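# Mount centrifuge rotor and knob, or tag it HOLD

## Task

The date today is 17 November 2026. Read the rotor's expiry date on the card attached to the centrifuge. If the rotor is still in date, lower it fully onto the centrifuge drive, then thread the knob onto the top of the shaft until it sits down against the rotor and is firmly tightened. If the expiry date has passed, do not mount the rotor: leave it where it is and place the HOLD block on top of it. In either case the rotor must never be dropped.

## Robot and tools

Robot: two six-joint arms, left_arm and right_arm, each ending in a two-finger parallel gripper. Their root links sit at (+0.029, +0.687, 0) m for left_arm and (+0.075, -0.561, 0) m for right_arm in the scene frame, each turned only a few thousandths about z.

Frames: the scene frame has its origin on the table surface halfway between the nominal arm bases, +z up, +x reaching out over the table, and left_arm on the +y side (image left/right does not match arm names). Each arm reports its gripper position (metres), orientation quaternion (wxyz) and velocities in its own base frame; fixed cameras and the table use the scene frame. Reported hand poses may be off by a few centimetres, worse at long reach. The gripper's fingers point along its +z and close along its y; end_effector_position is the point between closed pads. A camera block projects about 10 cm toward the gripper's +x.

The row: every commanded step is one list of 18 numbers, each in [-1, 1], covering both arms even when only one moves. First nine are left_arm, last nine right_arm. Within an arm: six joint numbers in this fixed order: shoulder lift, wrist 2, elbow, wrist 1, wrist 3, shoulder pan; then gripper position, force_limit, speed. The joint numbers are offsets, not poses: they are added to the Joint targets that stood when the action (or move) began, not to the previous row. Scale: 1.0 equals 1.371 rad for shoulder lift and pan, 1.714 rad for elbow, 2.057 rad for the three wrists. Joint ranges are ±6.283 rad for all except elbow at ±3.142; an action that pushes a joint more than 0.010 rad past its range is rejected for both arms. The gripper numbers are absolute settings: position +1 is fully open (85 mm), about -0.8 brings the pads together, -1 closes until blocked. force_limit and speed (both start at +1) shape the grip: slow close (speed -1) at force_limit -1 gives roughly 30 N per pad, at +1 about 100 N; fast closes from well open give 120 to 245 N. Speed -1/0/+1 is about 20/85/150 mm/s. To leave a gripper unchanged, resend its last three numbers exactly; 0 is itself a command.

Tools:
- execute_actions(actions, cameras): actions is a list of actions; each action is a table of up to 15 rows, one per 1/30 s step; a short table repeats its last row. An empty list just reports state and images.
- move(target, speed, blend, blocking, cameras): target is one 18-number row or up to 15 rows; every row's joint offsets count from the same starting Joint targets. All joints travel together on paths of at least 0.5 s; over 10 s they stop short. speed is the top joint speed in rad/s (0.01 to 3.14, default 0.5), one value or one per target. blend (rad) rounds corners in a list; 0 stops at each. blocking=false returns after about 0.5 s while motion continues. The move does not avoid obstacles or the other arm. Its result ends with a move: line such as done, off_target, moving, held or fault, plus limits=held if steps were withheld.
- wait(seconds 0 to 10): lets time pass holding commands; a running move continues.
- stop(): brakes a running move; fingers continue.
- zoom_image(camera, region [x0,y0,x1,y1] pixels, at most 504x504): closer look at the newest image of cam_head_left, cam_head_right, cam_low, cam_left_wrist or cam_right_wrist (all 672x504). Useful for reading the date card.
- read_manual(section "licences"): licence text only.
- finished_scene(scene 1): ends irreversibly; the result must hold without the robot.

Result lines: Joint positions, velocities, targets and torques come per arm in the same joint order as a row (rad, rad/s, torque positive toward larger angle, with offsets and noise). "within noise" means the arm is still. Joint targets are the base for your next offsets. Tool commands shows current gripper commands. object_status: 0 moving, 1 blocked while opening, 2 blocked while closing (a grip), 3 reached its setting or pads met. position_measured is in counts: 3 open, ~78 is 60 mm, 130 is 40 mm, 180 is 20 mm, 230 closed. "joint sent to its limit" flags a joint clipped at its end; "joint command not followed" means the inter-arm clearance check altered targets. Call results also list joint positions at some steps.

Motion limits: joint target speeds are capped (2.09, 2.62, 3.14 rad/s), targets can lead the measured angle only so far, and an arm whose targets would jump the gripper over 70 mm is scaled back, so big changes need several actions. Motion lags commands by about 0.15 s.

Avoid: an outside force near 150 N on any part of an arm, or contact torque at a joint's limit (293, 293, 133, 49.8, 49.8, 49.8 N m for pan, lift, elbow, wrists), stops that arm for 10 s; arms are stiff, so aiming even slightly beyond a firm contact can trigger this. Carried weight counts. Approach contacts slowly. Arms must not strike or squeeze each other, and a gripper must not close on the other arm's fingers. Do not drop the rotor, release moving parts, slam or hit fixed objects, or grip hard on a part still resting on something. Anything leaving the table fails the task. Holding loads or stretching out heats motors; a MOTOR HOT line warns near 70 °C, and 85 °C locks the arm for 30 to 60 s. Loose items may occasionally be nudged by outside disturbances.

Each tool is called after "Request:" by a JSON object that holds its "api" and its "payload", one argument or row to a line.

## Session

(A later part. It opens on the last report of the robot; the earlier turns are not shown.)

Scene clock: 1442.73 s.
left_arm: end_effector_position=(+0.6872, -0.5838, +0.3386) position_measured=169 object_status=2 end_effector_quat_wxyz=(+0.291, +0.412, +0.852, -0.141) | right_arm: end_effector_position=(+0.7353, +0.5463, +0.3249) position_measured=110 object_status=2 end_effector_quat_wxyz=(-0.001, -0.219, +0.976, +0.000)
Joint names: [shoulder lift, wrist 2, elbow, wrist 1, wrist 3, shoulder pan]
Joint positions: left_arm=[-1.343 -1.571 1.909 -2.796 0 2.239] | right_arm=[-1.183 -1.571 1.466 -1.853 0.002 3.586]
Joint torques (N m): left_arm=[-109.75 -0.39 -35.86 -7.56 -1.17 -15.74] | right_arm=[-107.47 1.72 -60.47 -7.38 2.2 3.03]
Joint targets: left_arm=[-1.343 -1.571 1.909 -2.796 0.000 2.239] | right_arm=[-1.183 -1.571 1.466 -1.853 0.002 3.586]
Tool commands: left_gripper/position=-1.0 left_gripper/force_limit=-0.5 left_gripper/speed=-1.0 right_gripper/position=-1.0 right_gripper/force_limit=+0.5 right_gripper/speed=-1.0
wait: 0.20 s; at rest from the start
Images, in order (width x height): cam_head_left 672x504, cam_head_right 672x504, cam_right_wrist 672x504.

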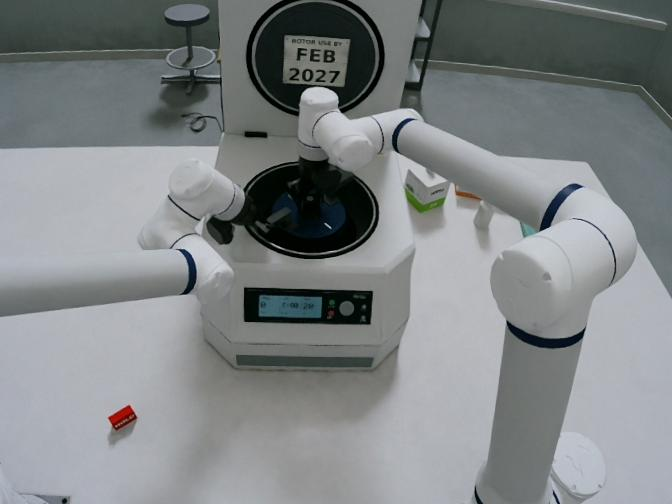

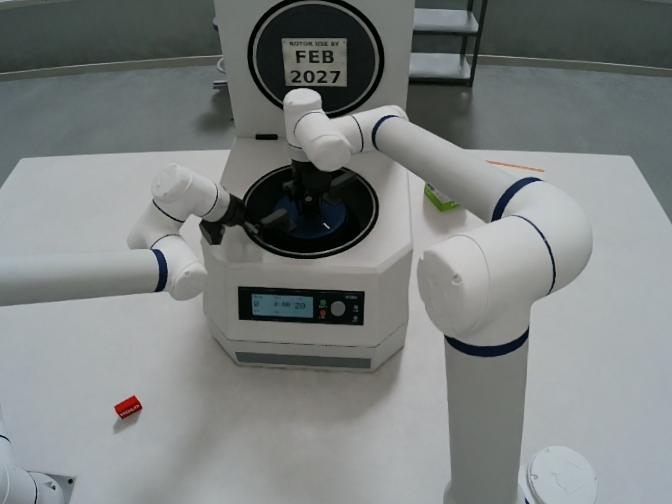

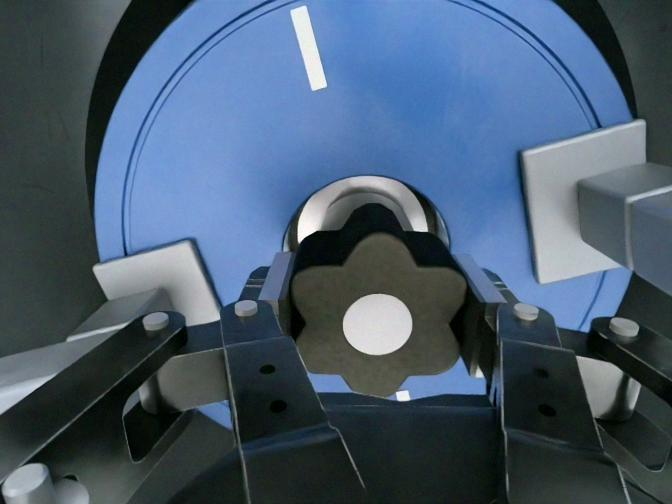

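Request:
{"api": "move", "payload": {
  "target": [0,0,0,0,0,0,-1,-0.5,-1,0.0003,0,0.0008,-0.0008,0,0,-1,0.5,-1],
  "speed": 0.02,
  "cameras": []
}}

Request:
{"api": "move", "payload": {
  "target": [0,0,0,0,0,0,-1,-0.5,-1,0,0,0,0,0.97,0,-1,0.5,-1],
  "speed": 0.9,
  "cameras": []
}}

Request:
{"api": "move", "payload": {
  "target": [0,0,0,0,0,0,-1,-0.5,-1,0,0,0,0,0.97,0,-1,0.5,-1],
  "speed": 0.9,
  "cameras": []
}}

Request:
{"api": "move", "payload": {
  "target": [0,0,0,0,0,0,-1,-0.5,-1,0,0,0,0,0.97,0,-1,0.5,-1],
  "speed": 0.9,
  "cameras": ["cam_right_wrist","cam_head_left"]
}}

Request:
{"api": "zoom_image", "payload": {
  "camera": "cam_head_left",
  "region": [290, 185, 330, 230]
}}

Scene clock: 1459.37 s.
left_arm: end_effector_position=(+0.6872, -0.5838, +0.3386) position_measured=169 object_status=2 end_effector_quat_wxyz=(+0.291, +0.412, +0.852, -0.141) | right_arm: end_effector_position=(+0.7353, +0.5462, +0.3241) position_measured=110 object_status=2 end_effector_quat_wxyz=(-0.001, -0.219, +0.976, +0.000)
Joint names: [shoulder lift, wrist 2, elbow, wrist 1, wrist 3, shoulder pan]
Joint positions: left_arm=[-1.343 -1.571 1.909 -2.796 0 2.239] | right_arm=[-1.182 -1.571 1.467 -1.854 0.002 3.586]
Joint torques (N m): left_arm=[-110.42 -0.43 -36.54 -5.68 -0.69 -15.77] | right_arm=[-57.66 1.87 -28.5 -6.41 2.09 4.2]
Joint targets: left_arm=[-1.343 -1.571 1.909 -2.796 0.000 2.239] | right_arm=[-1.182 -1.571 1.467 -1.854 0.002 3.586]
move: done
No camera images: "cameras" was empty.

Scene clock: 1462.33 s.
left_arm: end_effector_position=(+0.6872, -0.5838, +0.3386) position_measured=169 object_status=2 end_effector_quat_wxyz=(+0.291, +0.412, +0.852, -0.141) | right_arm: end_effector_position=(+0.7352, +0.5462, +0.3238) position_measured=110 object_status=2 end_effector_quat_wxyz=(+0.000, +0.701, +0.713, -0.001)
Joint names: [shoulder lift, wrist 2, elbow, wrist 1, wrist 3, shoulder pan]
Joint positions: left_arm=[-1.343 -1.571 1.909 -2.796 0 2.239] | right_arm=[-1.182 -1.571 1.467 -1.854 1.997 3.586]
Joint torques (N m): left_arm=[-110.15 -3.29 -36.76 -4.62 -1.18 -14.19] | right_arm=[-120.69 1.64 -40.24 12.51 3.37 4.33]
Joint targets: left_arm=[-1.343 -1.571 1.909 -2.796 0.000 2.239] | right_arm=[-1.182 -1.571 1.467 -1.854 1.998 3.586]
move: done
No camera images: "cameras" was empty.

Scene clock: 1465.30 s.
left_arm: end_effector_position=(+0.6872, -0.5838, +0.3386) position_measured=169 object_status=2 end_effector_quat_wxyz=(+0.291, +0.412, +0.852, -0.141) | right_arm: end_effector_position=(+0.7352, +0.5462, +0.3238) position_measured=110 object_status=2 end_effector_quat_wxyz=(+0.000, +0.979, -0.202, -0.001)
Joint names: [shoulder lift, wrist 2, elbow, wrist 1, wrist 3, shoulder pan]
Joint positions: left_arm=[-1.343 -1.571 1.909 -2.796 0 2.239] | right_arm=[-1.182 -1.571 1.467 -1.854 3.993 3.585]
Joint torques (N m): left_arm=[-55.53 -7.66 -36.47 -10.9 -1.03 -14.53] | right_arm=[-157.5 5.47 -66.15 6.07 2.97 22.46]
Joint targets: left_arm=[-1.343 -1.571 1.909 -2.796 0.000 2.239] | right_arm=[-1.182 -1.571 1.467 -1.854 3.993 3.586]
move: done
No camera images: "cameras" was empty.

Scene clock: 1468.27 s.
left_arm: end_effector_position=(+0.6872, -0.5838, +0.3386) position_measured=169 object_status=2 end_effector_quat_wxyz=(+0.291, +0.412, +0.852, -0.141) | right_arm: end_effector_position=(+0.7352, +0.5463, +0.3238) position_measured=110 object_status=2 end_effector_quat_wxyz=(-0.001, -0.361, +0.933, +0.000)
Joint names: [shoulder lift, wrist 2, elbow, wrist 1, wrist 3, shoulder pan]
Joint positions: left_arm=[-1.343 -1.571 1.909 -2.796 0 2.239] | right_arm=[-1.182 -1.571 1.467 -1.854 5.988 3.586]
Joint torques (N m): left_arm=[-56.43 -3.78 -36.47 -7.14 -0.76 -14.33] | right_arm=[-167.14 2.82 -94.86 -7.46 2.76 22.11]
Joint targets: left_arm=[-1.343 -1.571 1.909 -2.796 0.000 2.239] | right_arm=[-1.182 -1.571 1.467 -1.854 5.989 3.586]
move: done
Images, in order (width x height): cam_head_left 672x504, cam_right_wrist 672x504.

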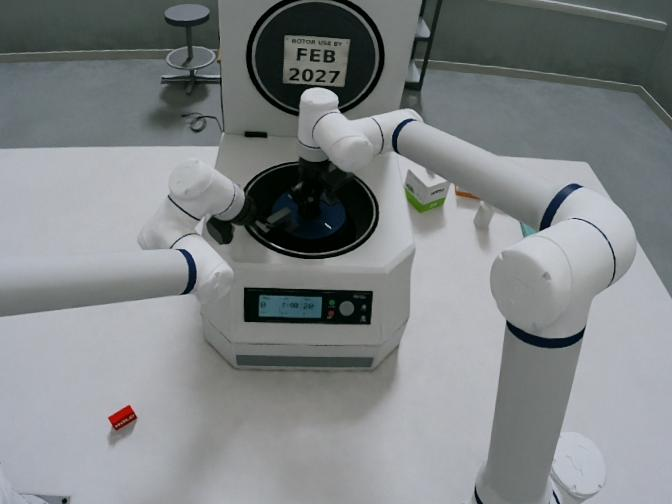

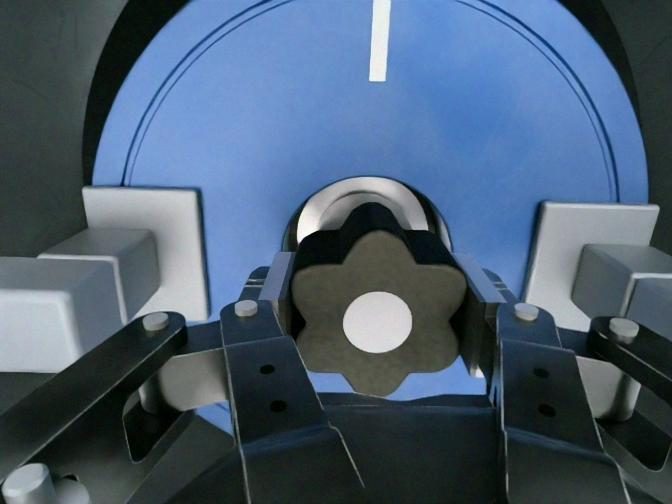

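Scaled by 11.200 from the camera's 672x504 image, which has a finer 960x720 frame.

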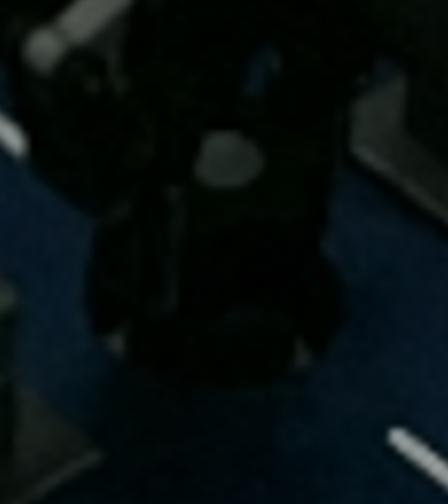

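Request:
{"api": "move", "payload": {
  "target": [0,0,0,0,0,0,-1,-0.5,-1,0.0005,0,0.0015,-0.0016,0,0,-1,0.5,-1],
  "speed": 0.02,
  "cameras": []
}}

Request:
{"api": "move", "payload": {
  "target": [0,0,0,0,0,0,-1,-0.5,-1,0,0,0,0,0,0,0.6,0.5,-0.5],
  "cameras": ["cam_right_wrist"]
}}

Scene clock: 1474.47 s.
left_arm: end_effector_position=(+0.6872, -0.5838, +0.3386) position_measured=169 object_status=2 end_effector_quat_wxyz=(+0.291, +0.412, +0.852, -0.141) | right_arm: end_effector_position=(+0.7352, +0.5462, +0.3224) position_measured=110 object_status=2 end_effector_quat_wxyz=(+0.000, -0.361, +0.933, +0.000)
Joint names: [shoulder lift, wrist 2, elbow, wrist 1, wrist 3, shoulder pan]
Joint positions: left_arm=[-1.343 -1.571 1.909 -2.796 0 2.239] | right_arm=[-1.182 -1.571 1.469 -1.858 5.989 3.586]
Joint torques (N m): left_arm=[-55.76 -1.74 -36.46 -6.68 -1.01 -15.94] | right_arm=[-92.02 2.01 -45.74 -8.98 1.86 8.07]
Joint targets: left_arm=[-1.343 -1.571 1.909 -2.796 0.000 2.239] | right_arm=[-1.182 -1.571 1.470 -1.858 5.989 3.586]
move: done
No camera images: "cameras" was empty.

Scene clock: 1475.17 s.
left_arm: end_effector_position=(+0.6872, -0.5838, +0.3386) position_measured=169 object_status=2 end_effector_quat_wxyz=(+0.291, +0.412, +0.852, -0.141) | right_arm: end_effector_position=(+0.7351, +0.5462, +0.3219) position_measured=53 object_status=0 end_effector_quat_wxyz=(-0.001, -0.361, +0.933, +0.000)
Joint names: [shoulder lift, wrist 2, elbow, wrist 1, wrist 3, shoulder pan]
Joint positions: left_arm=[-1.343 -1.571 1.909 -2.796 0 2.239] | right_arm=[-1.182 -1.571 1.47 -1.858 5.989 3.586]
Joint torques (N m): left_arm=[-59 -1.94 -36.09 -6.97 -1.05 -14.93] | right_arm=[-77.18 -0.97 -46.77 -8.3 1.35 7.66]
Joint targets: left_arm=[-1.343 -1.571 1.909 -2.796 0.000 2.239] | right_arm=[-1.182 -1.571 1.470 -1.858 5.989 3.586]
move: done
Images, in order (width x height): cam_right_wrist 672x504.

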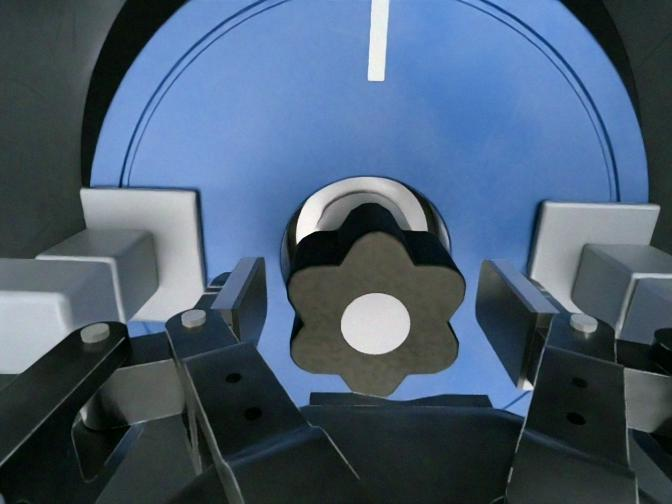

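Request:
{"api": "move", "payload": {
  "target": [0,0,0,0,0,0,-1,-0.5,-1,0,0,0,0,-0.9333,0,0.6,0.5,-0.5],
  "speed": 2.5,
  "cameras": []
}}

Request:
{"api": "move", "payload": {
  "target": [0,0,0,0,0,0,-1,-0.5,-1,0,0,0,0,-0.9333,0,0.6,0.5,-0.5],
  "speed": 2.5,
  "cameras": []
}}

Request:
{"api": "move", "payload": {
  "target": [0,0,0,0,0,0,-1,-0.5,-1,0,0,0,0,-0.9333,0,0.6,0.5,-0.5],
  "speed": 2.5,
  "cameras": []
}}

Request:
{"api": "move", "payload": {
  "target": [0,0,0,0,0,0,-1,-0.5,-1,0,0,0,0,-0.9333,0,0.6,0.5,-0.5],
  "speed": 2.5,
  "cameras": []
}}

Request:
{"api": "move", "payload": {
  "target": [0,0,0,0,0,0,-1,-0.5,-1,0,0,0,0,-0.9333,0,0.6,0.5,-0.5],
  "speed": 2.5,
  "cameras": []
}}

Request:
{"api": "move", "payload": {
  "target": [0,0,0,0,0,0,-1,-0.5,-1,0,0,0,0,-0.9333,0,0.6,0.5,-0.5],
  "speed": 2.5,
  "cameras": ["cam_right_wrist"]
}}

Scene clock: 1489.47 s.
left_arm: end_effector_position=(+0.6872, -0.5838, +0.3386) position_measured=169 object_status=2 end_effector_quat_wxyz=(+0.291, +0.412, +0.852, -0.141) | right_arm: end_effector_position=(+0.7351, +0.5462, +0.3219) position_measured=53 object_status=3 end_effector_quat_wxyz=(+0.000, +0.971, -0.239, -0.001)
Joint names: [shoulder lift, wrist 2, elbow, wrist 1, wrist 3, shoulder pan]
Joint positions: left_arm=[-1.343 -1.571 1.909 -2.796 0 2.239] | right_arm=[-1.182 -1.571 1.47 -1.858 4.069 3.586]
Joint torques (N m): left_arm=[-74.43 -1.6 -36.65 -6.76 -0.72 -13.82] | right_arm=[-80.83 -1.03 -46.68 -8.59 -2 4.03]
Joint targets: left_arm=[-1.343 -1.571 1.909 -2.796 0.000 2.239] | right_arm=[-1.182 -1.571 1.470 -1.858 4.069 3.586]
move: done
No camera images: "cameras" was empty.

Scene clock: 1491.37 s.
left_arm: end_effector_position=(+0.6872, -0.5838, +0.3386) position_measured=169 object_status=2 end_effector_quat_wxyz=(+0.291, +0.412, +0.852, -0.141) | right_arm: end_effector_position=(+0.7351, +0.5462, +0.3219) position_measured=53 object_status=3 end_effector_quat_wxyz=(+0.000, +0.753, +0.658, -0.001)
Joint names: [shoulder lift, wrist 2, elbow, wrist 1, wrist 3, shoulder pan]
Joint positions: left_arm=[-1.343 -1.571 1.909 -2.796 0 2.239] | right_arm=[-1.182 -1.571 1.47 -1.858 2.149 3.586]
Joint torques (N m): left_arm=[-80.7 -1.76 -36.4 -6.86 -0.84 -14.58] | right_arm=[-82.82 -0.62 -47.29 -8.24 -2.5 3.41]
Joint targets: left_arm=[-1.343 -1.571 1.909 -2.796 0.000 2.239] | right_arm=[-1.182 -1.571 1.470 -1.858 2.149 3.586]
move: done
No camera images: "cameras" was empty.

Scene clock: 1493.27 s.
left_arm: end_effector_position=(+0.6872, -0.5838, +0.3386) position_measured=169 object_status=2 end_effector_quat_wxyz=(+0.291, +0.412, +0.852, -0.141) | right_arm: end_effector_position=(+0.7351, +0.5462, +0.3219) position_measured=53 object_status=3 end_effector_quat_wxyz=(-0.001, -0.107, +0.994, +0.000)
Joint names: [shoulder lift, wrist 2, elbow, wrist 1, wrist 3, shoulder pan]
Joint positions: left_arm=[-1.343 -1.571 1.909 -2.796 0 2.239] | right_arm=[-1.182 -1.571 1.47 -1.858 0.229 3.586]
Joint torques (N m): left_arm=[-86.81 -1.44 -35.82 -6.92 -0.67 -13.79] | right_arm=[-84.5 -0.47 -46.75 -7.83 -1.96 1.29]
Joint targets: left_arm=[-1.343 -1.571 1.909 -2.796 0.000 2.239] | right_arm=[-1.182 -1.571 1.470 -1.858 0.229 3.586]
move: done
No camera images: "cameras" was empty.

Scene clock: 1495.17 s.
left_arm: end_effector_position=(+0.6872, -0.5838, +0.3386) position_measured=169 object_status=2 end_effector_quat_wxyz=(+0.291, +0.412, +0.852, -0.141) | right_arm: end_effector_position=(+0.7351, +0.5462, +0.3219) position_measured=53 object_status=3 end_effector_quat_wxyz=(+0.001, +0.876, -0.482, +0.000)
Joint names: [shoulder lift, wrist 2, elbow, wrist 1, wrist 3, shoulder pan]
Joint positions: left_arm=[-1.343 -1.571 1.909 -2.796 0 2.239] | right_arm=[-1.182 -1.571 1.47 -1.858 -1.691 3.586]
Joint torques (N m): left_arm=[-92.53 -1.95 -36.15 -6.81 -0.97 -13.38] | right_arm=[-86.78 -0.46 -46.85 -7.53 -2.05 0.33]
Joint targets: left_arm=[-1.343 -1.571 1.909 -2.796 0.000 2.239] | right_arm=[-1.182 -1.571 1.470 -1.858 -1.691 3.586]
move: done
No camera images: "cameras" was empty.

Scene clock: 1497.07 s.
left_arm: end_effector_position=(+0.6872, -0.5838, +0.3386) position_measured=169 object_status=2 end_effector_quat_wxyz=(+0.291, +0.412, +0.852, -0.141) | right_arm: end_effector_position=(+0.7351, +0.5462, +0.3219) position_measured=53 object_status=3 end_effector_quat_wxyz=(+0.000, +0.898, +0.441, -0.001)
Joint names: [shoulder lift, wrist 2, elbow, wrist 1, wrist 3, shoulder pan]
Joint positions: left_arm=[-1.343 -1.571 1.909 -2.796 0 2.239] | right_arm=[-1.182 -1.571 1.47 -1.858 -3.611 3.586]
Joint torques (N m): left_arm=[-97.71 -1.79 -36.44 -7.11 -0.57 -11.83] | right_arm=[-88.16 -0.16 -47.61 -7.24 -2.27 -0.22]
Joint targets: left_arm=[-1.343 -1.571 1.909 -2.796 0.000 2.239] | right_arm=[-1.182 -1.571 1.470 -1.858 -3.611 3.586]
move: done
No camera images: "cameras" was empty.

Scene clock: 1498.97 s.
left_arm: end_effector_position=(+0.6872, -0.5838, +0.3386) position_measured=169 object_status=2 end_effector_quat_wxyz=(+0.291, +0.412, +0.852, -0.141) | right_arm: end_effector_position=(+0.7351, +0.5462, +0.3219) position_measured=53 object_status=3 end_effector_quat_wxyz=(-0.001, +0.153, +0.988, +0.000)
Joint names: [shoulder lift, wrist 2, elbow, wrist 1, wrist 3, shoulder pan]
Joint positions: left_arm=[-1.343 -1.571 1.909 -2.796 0 2.239] | right_arm=[-1.182 -1.571 1.47 -1.858 -5.531 3.586]
Joint torques (N m): left_arm=[-103.25 -2.08 -36.52 -6.96 -0.75 -14.53] | right_arm=[-89.88 0.11 -46.64 -6.92 -1.42 -3.08]
Joint targets: left_arm=[-1.343 -1.571 1.909 -2.796 0.000 2.239] | right_arm=[-1.182 -1.571 1.470 -1.858 -5.531 3.586]
move: done
Images, in order (width x height): cam_right_wrist 672x504.

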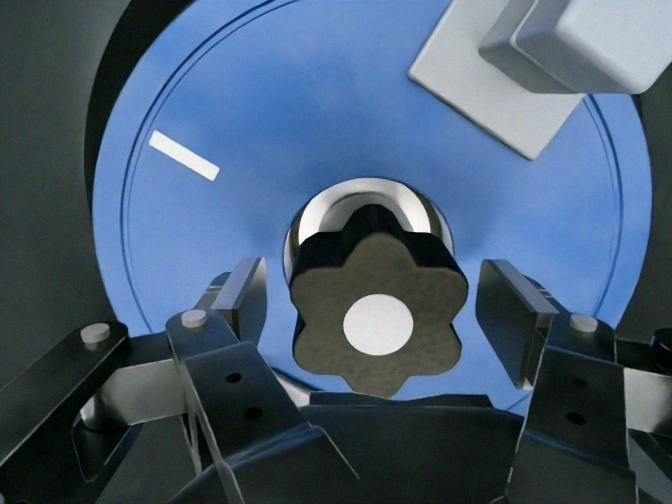

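Request:
{"api": "move", "payload": {
  "target": [0,0,0,0,0,0,-1,-0.5,-1,0,0,0,0,0,0,-1,0.5,-1],
  "cameras": []
}}

Request:
{"api": "wait", "payload": {
  "seconds": 0.5,
  "cameras": []
}}

Request:
{"api": "move", "payload": {
  "target": [0,0,0,0,0,0,-1,-0.5,-1,0.00014,0,0.0004,-0.0004,0.9333,0,-1,0.5,-1],
  "speed": 1.5,
  "cameras": []
}}

Request:
{"api": "move", "payload": {
  "target": [0,0,0,0,0,0,-1,-0.5,-1,0.00014,0,0.0004,-0.0004,0.9333,0,-1,0.5,-1],
  "speed": 1.5,
  "cameras": []
}}

Request:
{"api": "move", "payload": {
  "target": [0,0,0,0,0,0,-1,-0.5,-1,0.00014,0,0.0004,-0.0004,0.9333,0,-1,0.5,-1],
  "speed": 1.5,
  "cameras": ["cam_right_wrist"]
}}

Scene clock: 1506.47 s.
left_arm: end_effector_position=(+0.6872, -0.5838, +0.3386) position_measured=169 object_status=2 end_effector_quat_wxyz=(+0.291, +0.412, +0.852, -0.141) | right_arm: end_effector_position=(+0.7351, +0.5462, +0.3219) position_measured=110 object_status=0 end_effector_quat_wxyz=(-0.001, +0.153, +0.988, +0.000)
Joint names: [shoulder lift, wrist 2, elbow, wrist 1, wrist 3, shoulder pan]
Joint positions: left_arm=[-1.343 -1.571 1.909 -2.796 0 2.239] | right_arm=[-1.182 -1.571 1.47 -1.858 -5.531 3.586]
Joint torques (N m): left_arm=[-101.5 -1.99 -35.98 -6.55 -0.38 -12.61] | right_arm=[-79.97 0.11 -47.42 -5.92 -2.35 -5.12]
Joint targets: left_arm=[-1.343 -1.571 1.909 -2.796 0.000 2.239] | right_arm=[-1.182 -1.571 1.470 -1.858 -5.531 3.586]
move: done
No camera images: "cameras" was empty.

Scene clock: 1506.97 s.
left_arm: end_effector_position=(+0.6872, -0.5838, +0.3386) position_measured=169 object_status=2 end_effector_quat_wxyz=(+0.291, +0.412, +0.852, -0.141) | right_arm: end_effector_position=(+0.7351, +0.5462, +0.3219) position_measured=110 object_status=2 end_effector_quat_wxyz=(-0.001, +0.153, +0.988, +0.000)
Joint names: [shoulder lift, wrist 2, elbow, wrist 1, wrist 3, shoulder pan]
Joint positions: left_arm=[-1.343 -1.571 1.909 -2.796 0 2.239] | right_arm=[-1.182 -1.571 1.47 -1.858 -5.531 3.586]
Joint torques (N m): left_arm=[-102.68 -1.85 -37.41 -6.92 -0.62 -12.06] | right_arm=[-67.27 0.12 -47.06 -6 -2.02 -4.45]
Joint targets: left_arm=[-1.343 -1.571 1.909 -2.796 0.000 2.239] | right_arm=[-1.182 -1.571 1.470 -1.858 -5.531 3.586]
Tool commands: left_gripper/position=-1.0 left_gripper/force_limit=-0.5 left_gripper/speed=-1.0 right_gripper/position=-1.0 right_gripper/force_limit=+0.5 right_gripper/speed=-1.0
wait: 0.50 s; at rest by 0.17 s
No camera images: "cameras" was empty.

Scene clock: 1509.17 s.
left_arm: end_effector_position=(+0.6872, -0.5837, +0.3386) position_measured=169 object_status=2 end_effector_quat_wxyz=(+0.291, +0.412, +0.852, -0.141) | right_arm: end_effector_position=(+0.7351, +0.5461, +0.3213) position_measured=110 object_status=2 end_effector_quat_wxyz=(+0.000, +0.897, +0.441, -0.001)
Joint names: [shoulder lift, wrist 2, elbow, wrist 1, wrist 3, shoulder pan]
Joint positions: left_arm=[-1.343 -1.571 1.909 -2.796 0 2.239] | right_arm=[-1.181 -1.571 1.47 -1.858 -3.612 3.585]
Joint torques (N m): left_arm=[-104.43 -6.17 -35.83 -6.9 -0.87 -12.6] | right_arm=[-131.62 0.93 -24.75 18.13 4.1 -0.08]
Joint targets: left_arm=[-1.343 -1.571 1.909 -2.796 0.000 2.239] | right_arm=[-1.181 -1.571 1.470 -1.858 -3.611 3.586]
move: done
No camera images: "cameras" was empty.

Scene clock: 1511.37 s.
left_arm: end_effector_position=(+0.6872, -0.5838, +0.3386) position_measured=169 object_status=2 end_effector_quat_wxyz=(+0.291, +0.412, +0.852, -0.141) | right_arm: end_effector_position=(+0.7350, +0.5461, +0.3208) position_measured=110 object_status=2 end_effector_quat_wxyz=(+0.001, +0.876, -0.482, +0.000)
Joint names: [shoulder lift, wrist 2, elbow, wrist 1, wrist 3, shoulder pan]
Joint positions: left_arm=[-1.343 -1.571 1.909 -2.796 0 2.239] | right_arm=[-1.181 -1.571 1.471 -1.859 -1.692 3.585]
Joint torques (N m): left_arm=[-102.75 -5.61 -35.55 -9.33 -0.6 -16.57] | right_arm=[-115.26 8.97 -46.92 7.59 3.3 40.97]
Joint targets: left_arm=[-1.343 -1.571 1.909 -2.796 0.000 2.239] | right_arm=[-1.181 -1.571 1.471 -1.859 -1.691 3.586]
move: done
No camera images: "cameras" was empty.

Scene clock: 1513.57 s.
left_arm: end_effector_position=(+0.6872, -0.5838, +0.3386) position_measured=169 object_status=2 end_effector_quat_wxyz=(+0.291, +0.412, +0.852, -0.141) | right_arm: end_effector_position=(+0.7349, +0.5462, +0.3203) position_measured=110 object_status=2 end_effector_quat_wxyz=(-0.001, -0.108, +0.994, +0.000)
Joint names: [shoulder lift, wrist 2, elbow, wrist 1, wrist 3, shoulder pan]
Joint positions: left_arm=[-1.343 -1.571 1.909 -2.796 0 2.239] | right_arm=[-1.181 -1.571 1.472 -1.86 0.228 3.586]
Joint torques (N m): left_arm=[-103.58 -0.84 -36.39 -12.06 -0.51 -20.61] | right_arm=[-114.35 0.63 -61.27 -9.73 1.86 1.2]
Joint targets: left_arm=[-1.343 -1.571 1.909 -2.796 0.000 2.239] | right_arm=[-1.181 -1.571 1.472 -1.860 0.229 3.586]
move: done
Images, in order (width x height): cam_right_wrist 672x504.

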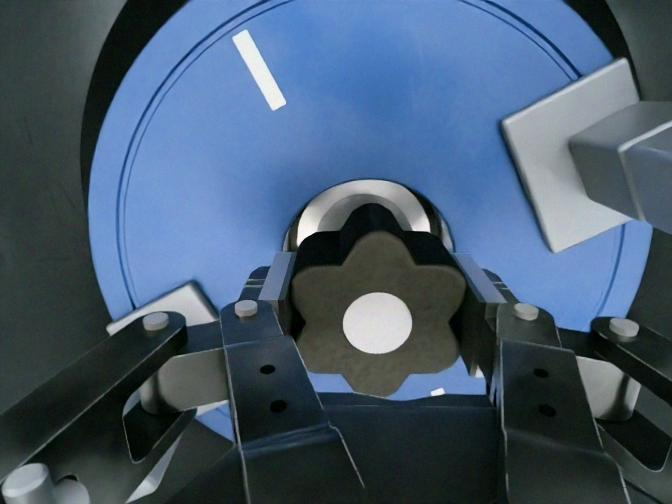

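Request:
{"api": "move", "payload": {
  "target": [0,0,0,0,0,0,-1,-0.5,-1,0.0003,0,0.0007,-0.0007,0.9333,0,-1,0.5,-1],
  "speed": 1.5,
  "cameras": []
}}

Request:
{"api": "move", "payload": {
  "target": [0,0,0,0,0,0,-1,-0.5,-1,0.0002,0,0.0005,-0.0005,0.9333,0,-1,0.5,-1],
  "speed": 1.5,
  "cameras": []
}}

Request:
{"api": "move", "payload": {
  "target": [0,0,0,0,0,0,-1,-0.5,-1,0.0002,0,0.0005,-0.0005,0.9333,0,-1,0.5,-1],
  "speed": 1.5,
  "cameras": ["cam_right_wrist","cam_head_left"]
}}

Request:
{"api": "zoom_image", "payload": {
  "camera": "cam_head_left",
  "region": [290, 185, 330, 230]
}}

Scene clock: 1520.33 s.
left_arm: end_effector_position=(+0.6873, -0.5837, +0.3386) position_measured=169 object_status=2 end_effector_quat_wxyz=(+0.291, +0.412, +0.852, -0.141) | right_arm: end_effector_position=(+0.7349, +0.5461, +0.3193) position_measured=110 object_status=2 end_effector_quat_wxyz=(+0.000, +0.753, +0.658, -0.001)
Joint names: [shoulder lift, wrist 2, elbow, wrist 1, wrist 3, shoulder pan]
Joint positions: left_arm=[-1.343 -1.571 1.909 -2.796 0 2.239] | right_arm=[-1.181 -1.571 1.473 -1.862 2.148 3.586]
Joint torques (N m): left_arm=[-101.86 -13.36 -36.49 -8.67 -0.58 -33.63] | right_arm=[-150.01 -3.76 -26.57 25.24 6.2 -5.45]
Joint targets: left_arm=[-1.343 -1.571 1.909 -2.796 0.000 2.239] | right_arm=[-1.181 -1.571 1.473 -1.862 2.149 3.586]
move: done
No camera images: "cameras" was empty.

Scene clock: 1522.23 s.
left_arm: end_effector_position=(+0.7165, -0.5617, +0.3394) position_measured=169 object_status=2 end_effector_quat_wxyz=(+0.312, +0.402, +0.854, -0.107) | right_arm: end_effector_position=(+0.7349, +0.5461, +0.3190) position_measured=110 object_status=2 end_effector_quat_wxyz=(+0.000, +0.955, +0.296, -0.001)
Joint names: [shoulder lift, wrist 2, elbow, wrist 1, wrist 3, shoulder pan]
Joint positions: left_arm=[-1.335 -1.501 1.904 -2.807 0.022 2.259] | right_arm=[-1.181 -1.571 1.473 -1.862 2.985 3.586]
Joint torques (N m): left_arm=[-94.05 -0.69 -37.24 -6.71 -2.99 -4.82] | right_arm=[-55.94 6.26 -5.22 12.85 15.73 0.89]
Joint targets: left_arm=[-1.335 -1.501 1.904 -2.807 0.022 2.259] | right_arm=[-1.181 -1.571 1.473 -1.862 2.985 3.586]
Tool commands: left_gripper/position=-1.0 left_gripper/force_limit=-0.498039 left_gripper/speed=-1.0 right_gripper/position=-1.0 right_gripper/force_limit=+0.5 right_gripper/speed=-1.0
FORCE FAULT: contact force on the left arm reached its limit, and that arm stopped. The contact can be on any part of that arm, not only on its tool. That arm's remaining commands of this call were not run. That arm is still stopped at the end of this call. That arm stays stopped for about 9 more seconds. Until then a move that you send moves the other arm only, and its call returns only when the move has ended. Once the stop has ended, the next robot result says so. If the stop ends while you think or write, that arm runs what you send next, counted from new Joint targets: where its joints stand when the stop ends. While its stop runs, that arm takes no new command, but its gripper still runs the gripper command that each later call begins with. Until it ends, the stop uses up actions while you think or wait. An arm that is not stopped still takes commands.
move: fault (left_arm), off_target (right_arm; braked at the fault stop of left_arm); left_arm: the wrist 2 is farthest, 0.070 rad from its target; right_arm: the wrist 3 is farthest, 1.084 rad from its target
No camera images: "cameras" was empty.

not run: an earlier result of this reply reported a stop or a fault. Calls in your next reply go to the robot.

This scene's latest camera images include none from cam_head_left. They are from: cam_right_wrist. cam_head_left's image comes with the result of a call that names it in "cameras".

Request:
{"api": "wait", "payload": {
  "seconds": 10
}}

Request:
{"api": "zoom_image", "payload": {
  "camera": "cam_head_left",
  "region": [290, 185, 330, 230]
}}

Request:
{"api": "zoom_image", "payload": {
  "camera": "cam_right_wrist",
  "region": [270, 150, 470, 300]
}}

Scene clock: 1537.37 s.
left_arm: end_effector_position=(+0.7165, -0.5617, +0.3394) position_measured=169 object_status=2 end_effector_quat_wxyz=(+0.312, +0.402, +0.854, -0.107) | right_arm: end_effector_position=(+0.7349, +0.5461, +0.3190) position_measured=110 object_status=2 end_effector_quat_wxyz=(+0.000, +0.955, +0.296, -0.001)
Joint names: [shoulder lift, wrist 2, elbow, wrist 1, wrist 3, shoulder pan]
Joint positions: left_arm=[-1.335 -1.501 1.904 -2.807 0.022 2.259] | right_arm=[-1.181 -1.571 1.473 -1.862 2.985 3.586]
Joint torques (N m): left_arm=[-93.08 -0.52 -37.05 -6.71 -2.78 -4.8] | right_arm=[-55.85 6.1 -5.24 16.47 12.77 15.99]
Joint targets: left_arm=[-1.335 -1.501 1.904 -2.807 0.022 2.259] | right_arm=[-1.181 -1.571 1.473 -1.862 2.985 3.586]
Tool commands: left_gripper/position=-1.0 left_gripper/force_limit=-0.498039 left_gripper/speed=-1.0 right_gripper/position=-1.0 right_gripper/force_limit=+0.5 right_gripper/speed=-1.0
FORCE FAULT, CONTINUED: the left arm's stop, for the force fault that an earlier result reported, is over. The rest of the stop counts as 17 of the actions that you can send in this scene. That arm's target is now where it stood when the stop ended, not its last command. That arm accepts commands again.
wait: 10.00 s; at rest from the start

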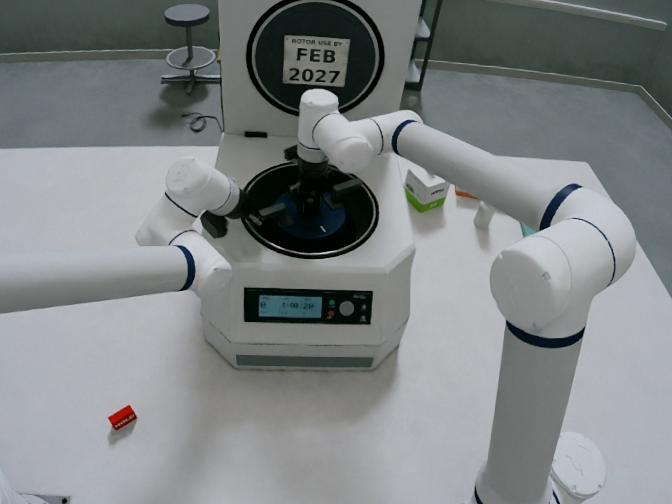

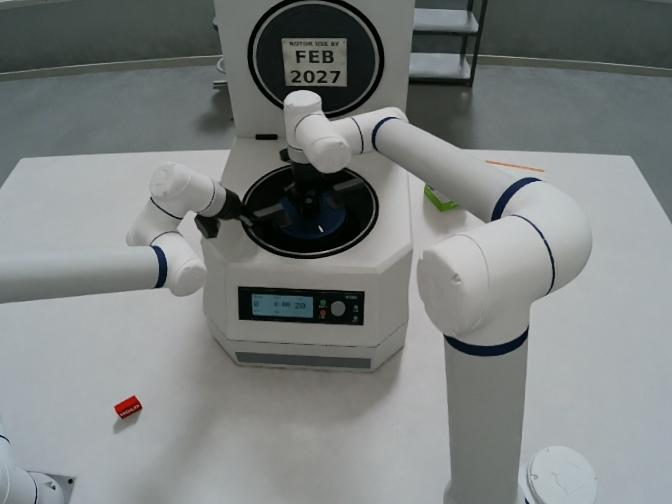

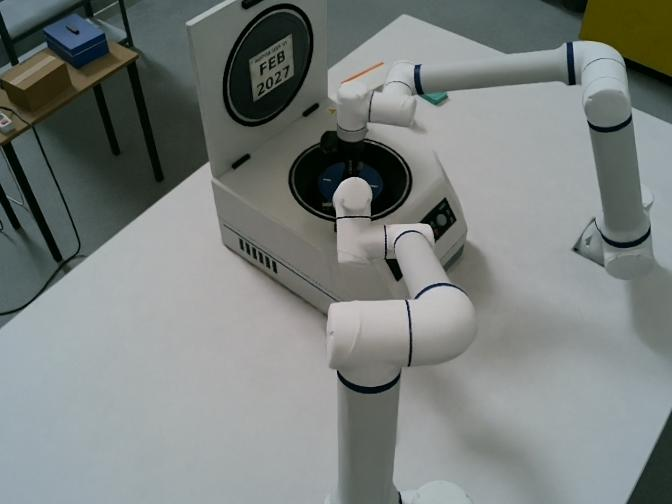

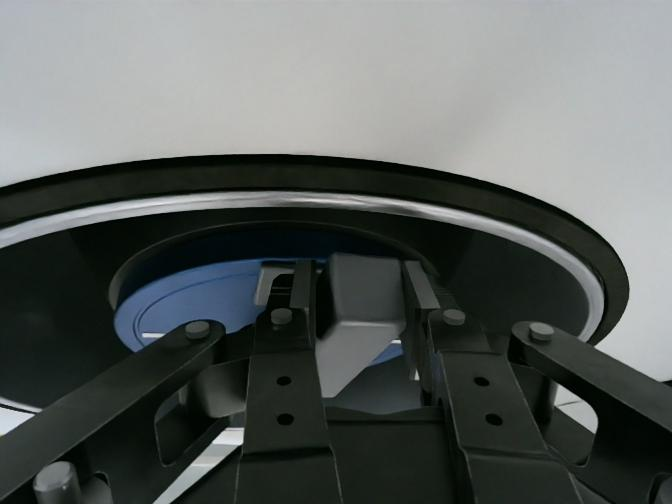

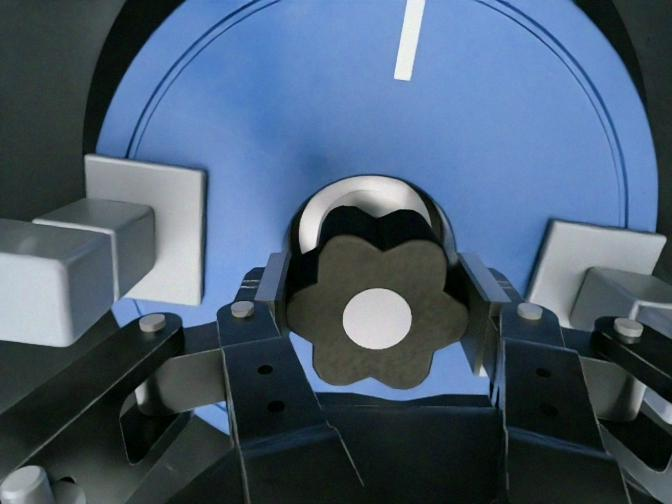

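Scaled by 11.200 from the camera's 672x504 image, which has a finer 960x720 frame.

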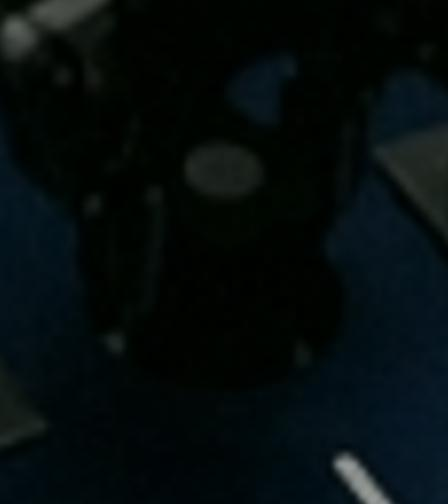

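Scaled by 2.520 from the camera's 672x504 image, which has a finer 960x720 frame.

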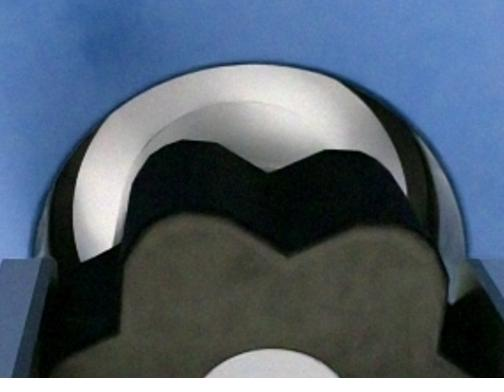

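Request:
{"api": "move", "payload": {
  "target": [0,0,0,0,0,0,-1,-0.5,-1,0,0,0,0,0,0,1,0.5,-0.5],
  "cameras": []
}}

Request:
{"api": "move", "payload": {
  "target": [0,0,0,0,0,0,1,-0.5,-0.5,0,0,0,0,0,0,1,0.5,-0.5],
  "cameras": ["cam_left_wrist","cam_right_wrist"]
}}

Request:
{"api": "zoom_image", "payload": {
  "camera": "cam_right_wrist",
  "region": [250, 150, 500, 400]
}}

Scene clock: 1543.67 s.
left_arm: end_effector_position=(+0.7165, -0.5617, +0.3394) position_measured=169 object_status=2 end_effector_quat_wxyz=(+0.312, +0.402, +0.854, -0.107) | right_arm: end_effector_position=(+0.7348, +0.5461, +0.3190) position_measured=3 object_status=3 end_effector_quat_wxyz=(+0.000, +0.955, +0.296, -0.001)
Joint names: [shoulder lift, wrist 2, elbow, wrist 1, wrist 3, shoulder pan]
Joint positions: left_arm=[-1.335 -1.501 1.904 -2.807 0.022 2.259] | right_arm=[-1.181 -1.571 1.473 -1.862 2.985 3.586]
Joint torques (N m): left_arm=[-45.84 23.44 -46.76 -7.06 -1.94 56.23] | right_arm=[-97.33 -1.8 -57.29 -9.91 -2.41 -5.01]
Joint targets: left_arm=[-1.335 -1.501 1.904 -2.807 0.022 2.259] | right_arm=[-1.181 -1.571 1.473 -1.862 2.985 3.586]
move: done
No camera images: "cameras" was empty.

Scene clock: 1545.13 s.
left_arm: end_effector_position=(+0.7165, -0.5617, +0.3394) position_measured=3 object_status=0 end_effector_quat_wxyz=(+0.312, +0.402, +0.854, -0.107) | right_arm: end_effector_position=(+0.7349, +0.5461, +0.3190) position_measured=3 object_status=3 end_effector_quat_wxyz=(+0.000, +0.955, +0.296, -0.001)
Joint names: [shoulder lift, wrist 2, elbow, wrist 1, wrist 3, shoulder pan]
Joint positions: left_arm=[-1.335 -1.501 1.904 -2.807 0.022 2.259] | right_arm=[-1.181 -1.571 1.473 -1.862 2.985 3.586]
Joint torques (N m): left_arm=[-117.52 -3.26 -33.38 -4.26 -1.86 -12.41] | right_arm=[-95.29 -1.84 -56.21 -9.95 -2.45 -9.63]
Joint targets: left_arm=[-1.335 -1.501 1.904 -2.807 0.022 2.259] | right_arm=[-1.181 -1.571 1.473 -1.862 2.985 3.586]
move: done
Images, in order (width x height): cam_left_wrist 672x504, cam_right_wrist 672x504.

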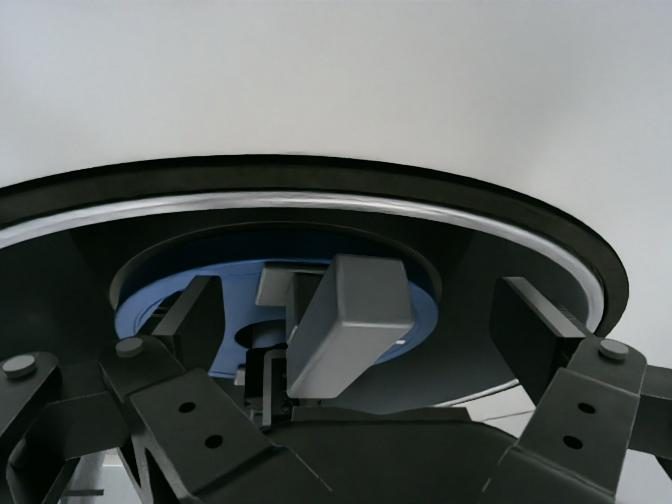

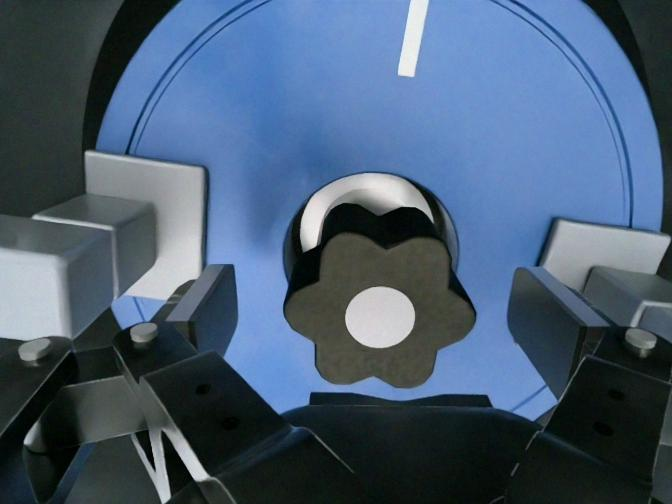

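Scaled by 2.016 from the camera's 672x504 image, which has a finer 960x720 frame.

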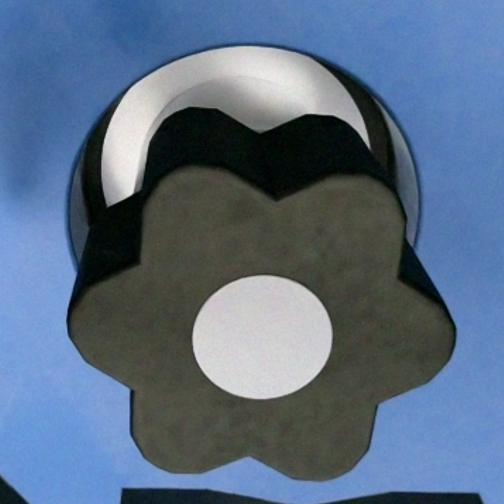

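Request:
{"api": "move", "payload": {
  "target": [-0.1089,0,0.0167,0.0586,0,0,1,-0.5,-0.5,-0.0302,0,-0.1686,0.1602,0,0,1,0.5,-0.5],
  "speed": 0.2
}}

Request:
{"api": "zoom_image", "payload": {
  "camera": "cam_left_wrist",
  "region": [220, 180, 480, 380]
}}

Request:
{"api": "zoom_image", "payload": {
  "camera": "cam_head_left",
  "region": [285, 180, 345, 230]
}}

Request:
{"api": "zoom_image", "payload": {
  "camera": "cam_right_wrist",
  "region": [270, 150, 490, 350]
}}

Scene clock: 1558.33 s.
left_arm: end_effector_position=(+0.6803, -0.5177, +0.4142) position_measured=3 object_status=3 end_effector_quat_wxyz=(+0.312, +0.402, +0.854, -0.107) | right_arm: end_effector_position=(+0.7353, +0.5463, +0.5144) position_measured=3 object_status=3 end_effector_quat_wxyz=(+0.000, +0.955, +0.296, +0.000)
Joint names: [shoulder lift, wrist 2, elbow, wrist 1, wrist 3, shoulder pan]
Joint positions: left_arm=[-1.485 -1.501 1.932 -2.687 0.022 2.259] | right_arm=[-1.222 -1.571 1.185 -1.533 2.985 3.586]
Joint torques (N m): left_arm=[-102.97 -3.28 -31.68 -4.26 -1.08 -5.27] | right_arm=[-95.3 -1.66 -59.35 -2.3 -2.15 -8.88]
Joint targets: left_arm=[-1.485 -1.501 1.932 -2.686 0.022 2.259] | right_arm=[-1.222 -1.571 1.184 -1.532 2.985 3.586]
move: done

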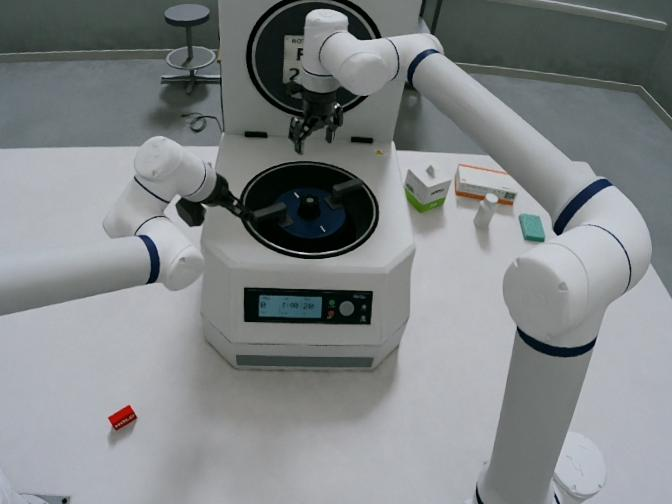

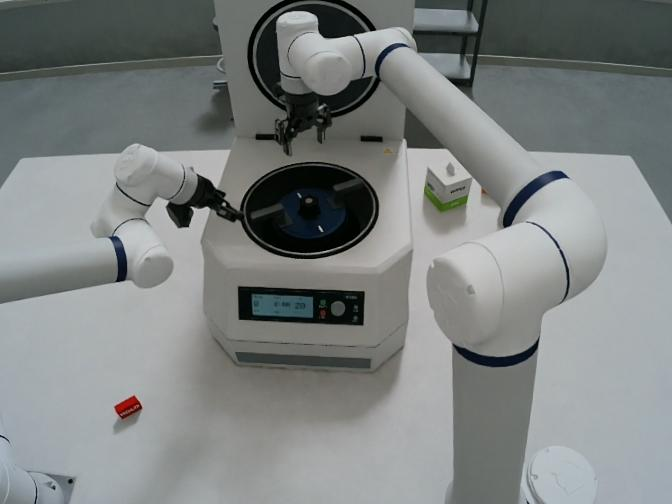

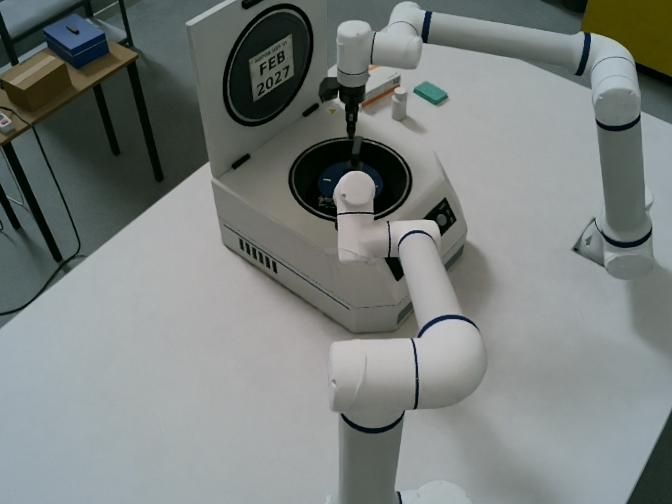

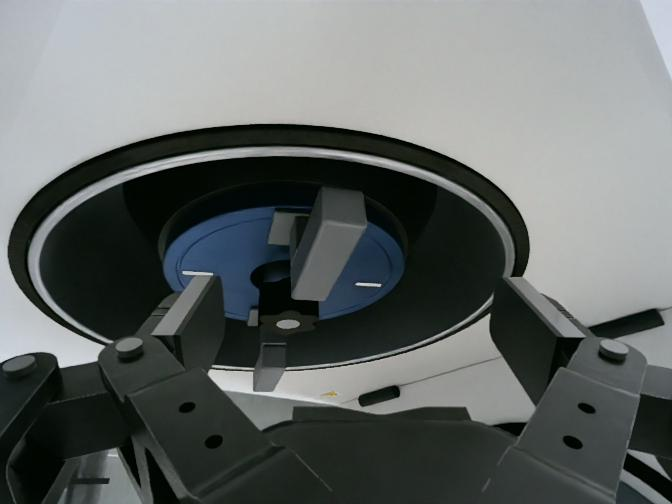

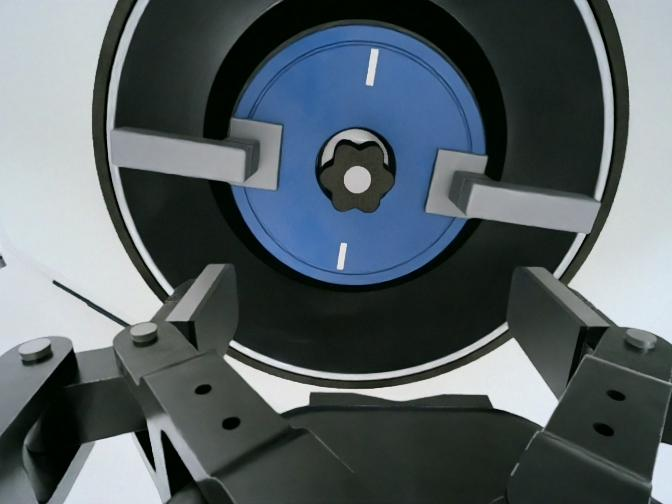

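Scaled by 1.938 from the camera's 672x504 image, which has a finer 960x720 frame.

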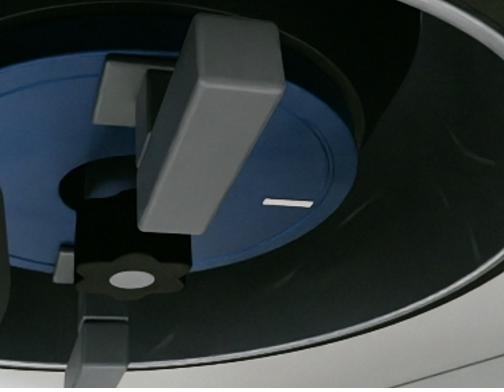

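Scaled by 8.400 from the camera's 672x504 image, which has a finer 960x720 frame.

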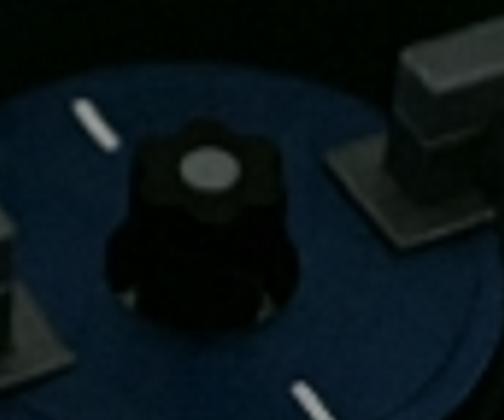

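Scaled by 2.291 from the camera's 672x504 image, which has a finer 960x720 frame.

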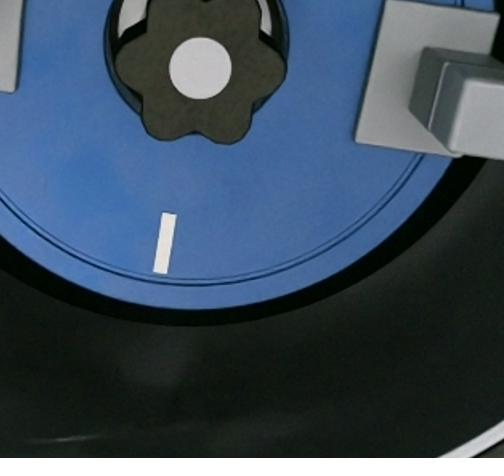

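Request:
{"api": "finished_scene", "payload": {

}}

The scene is finished: the task was done.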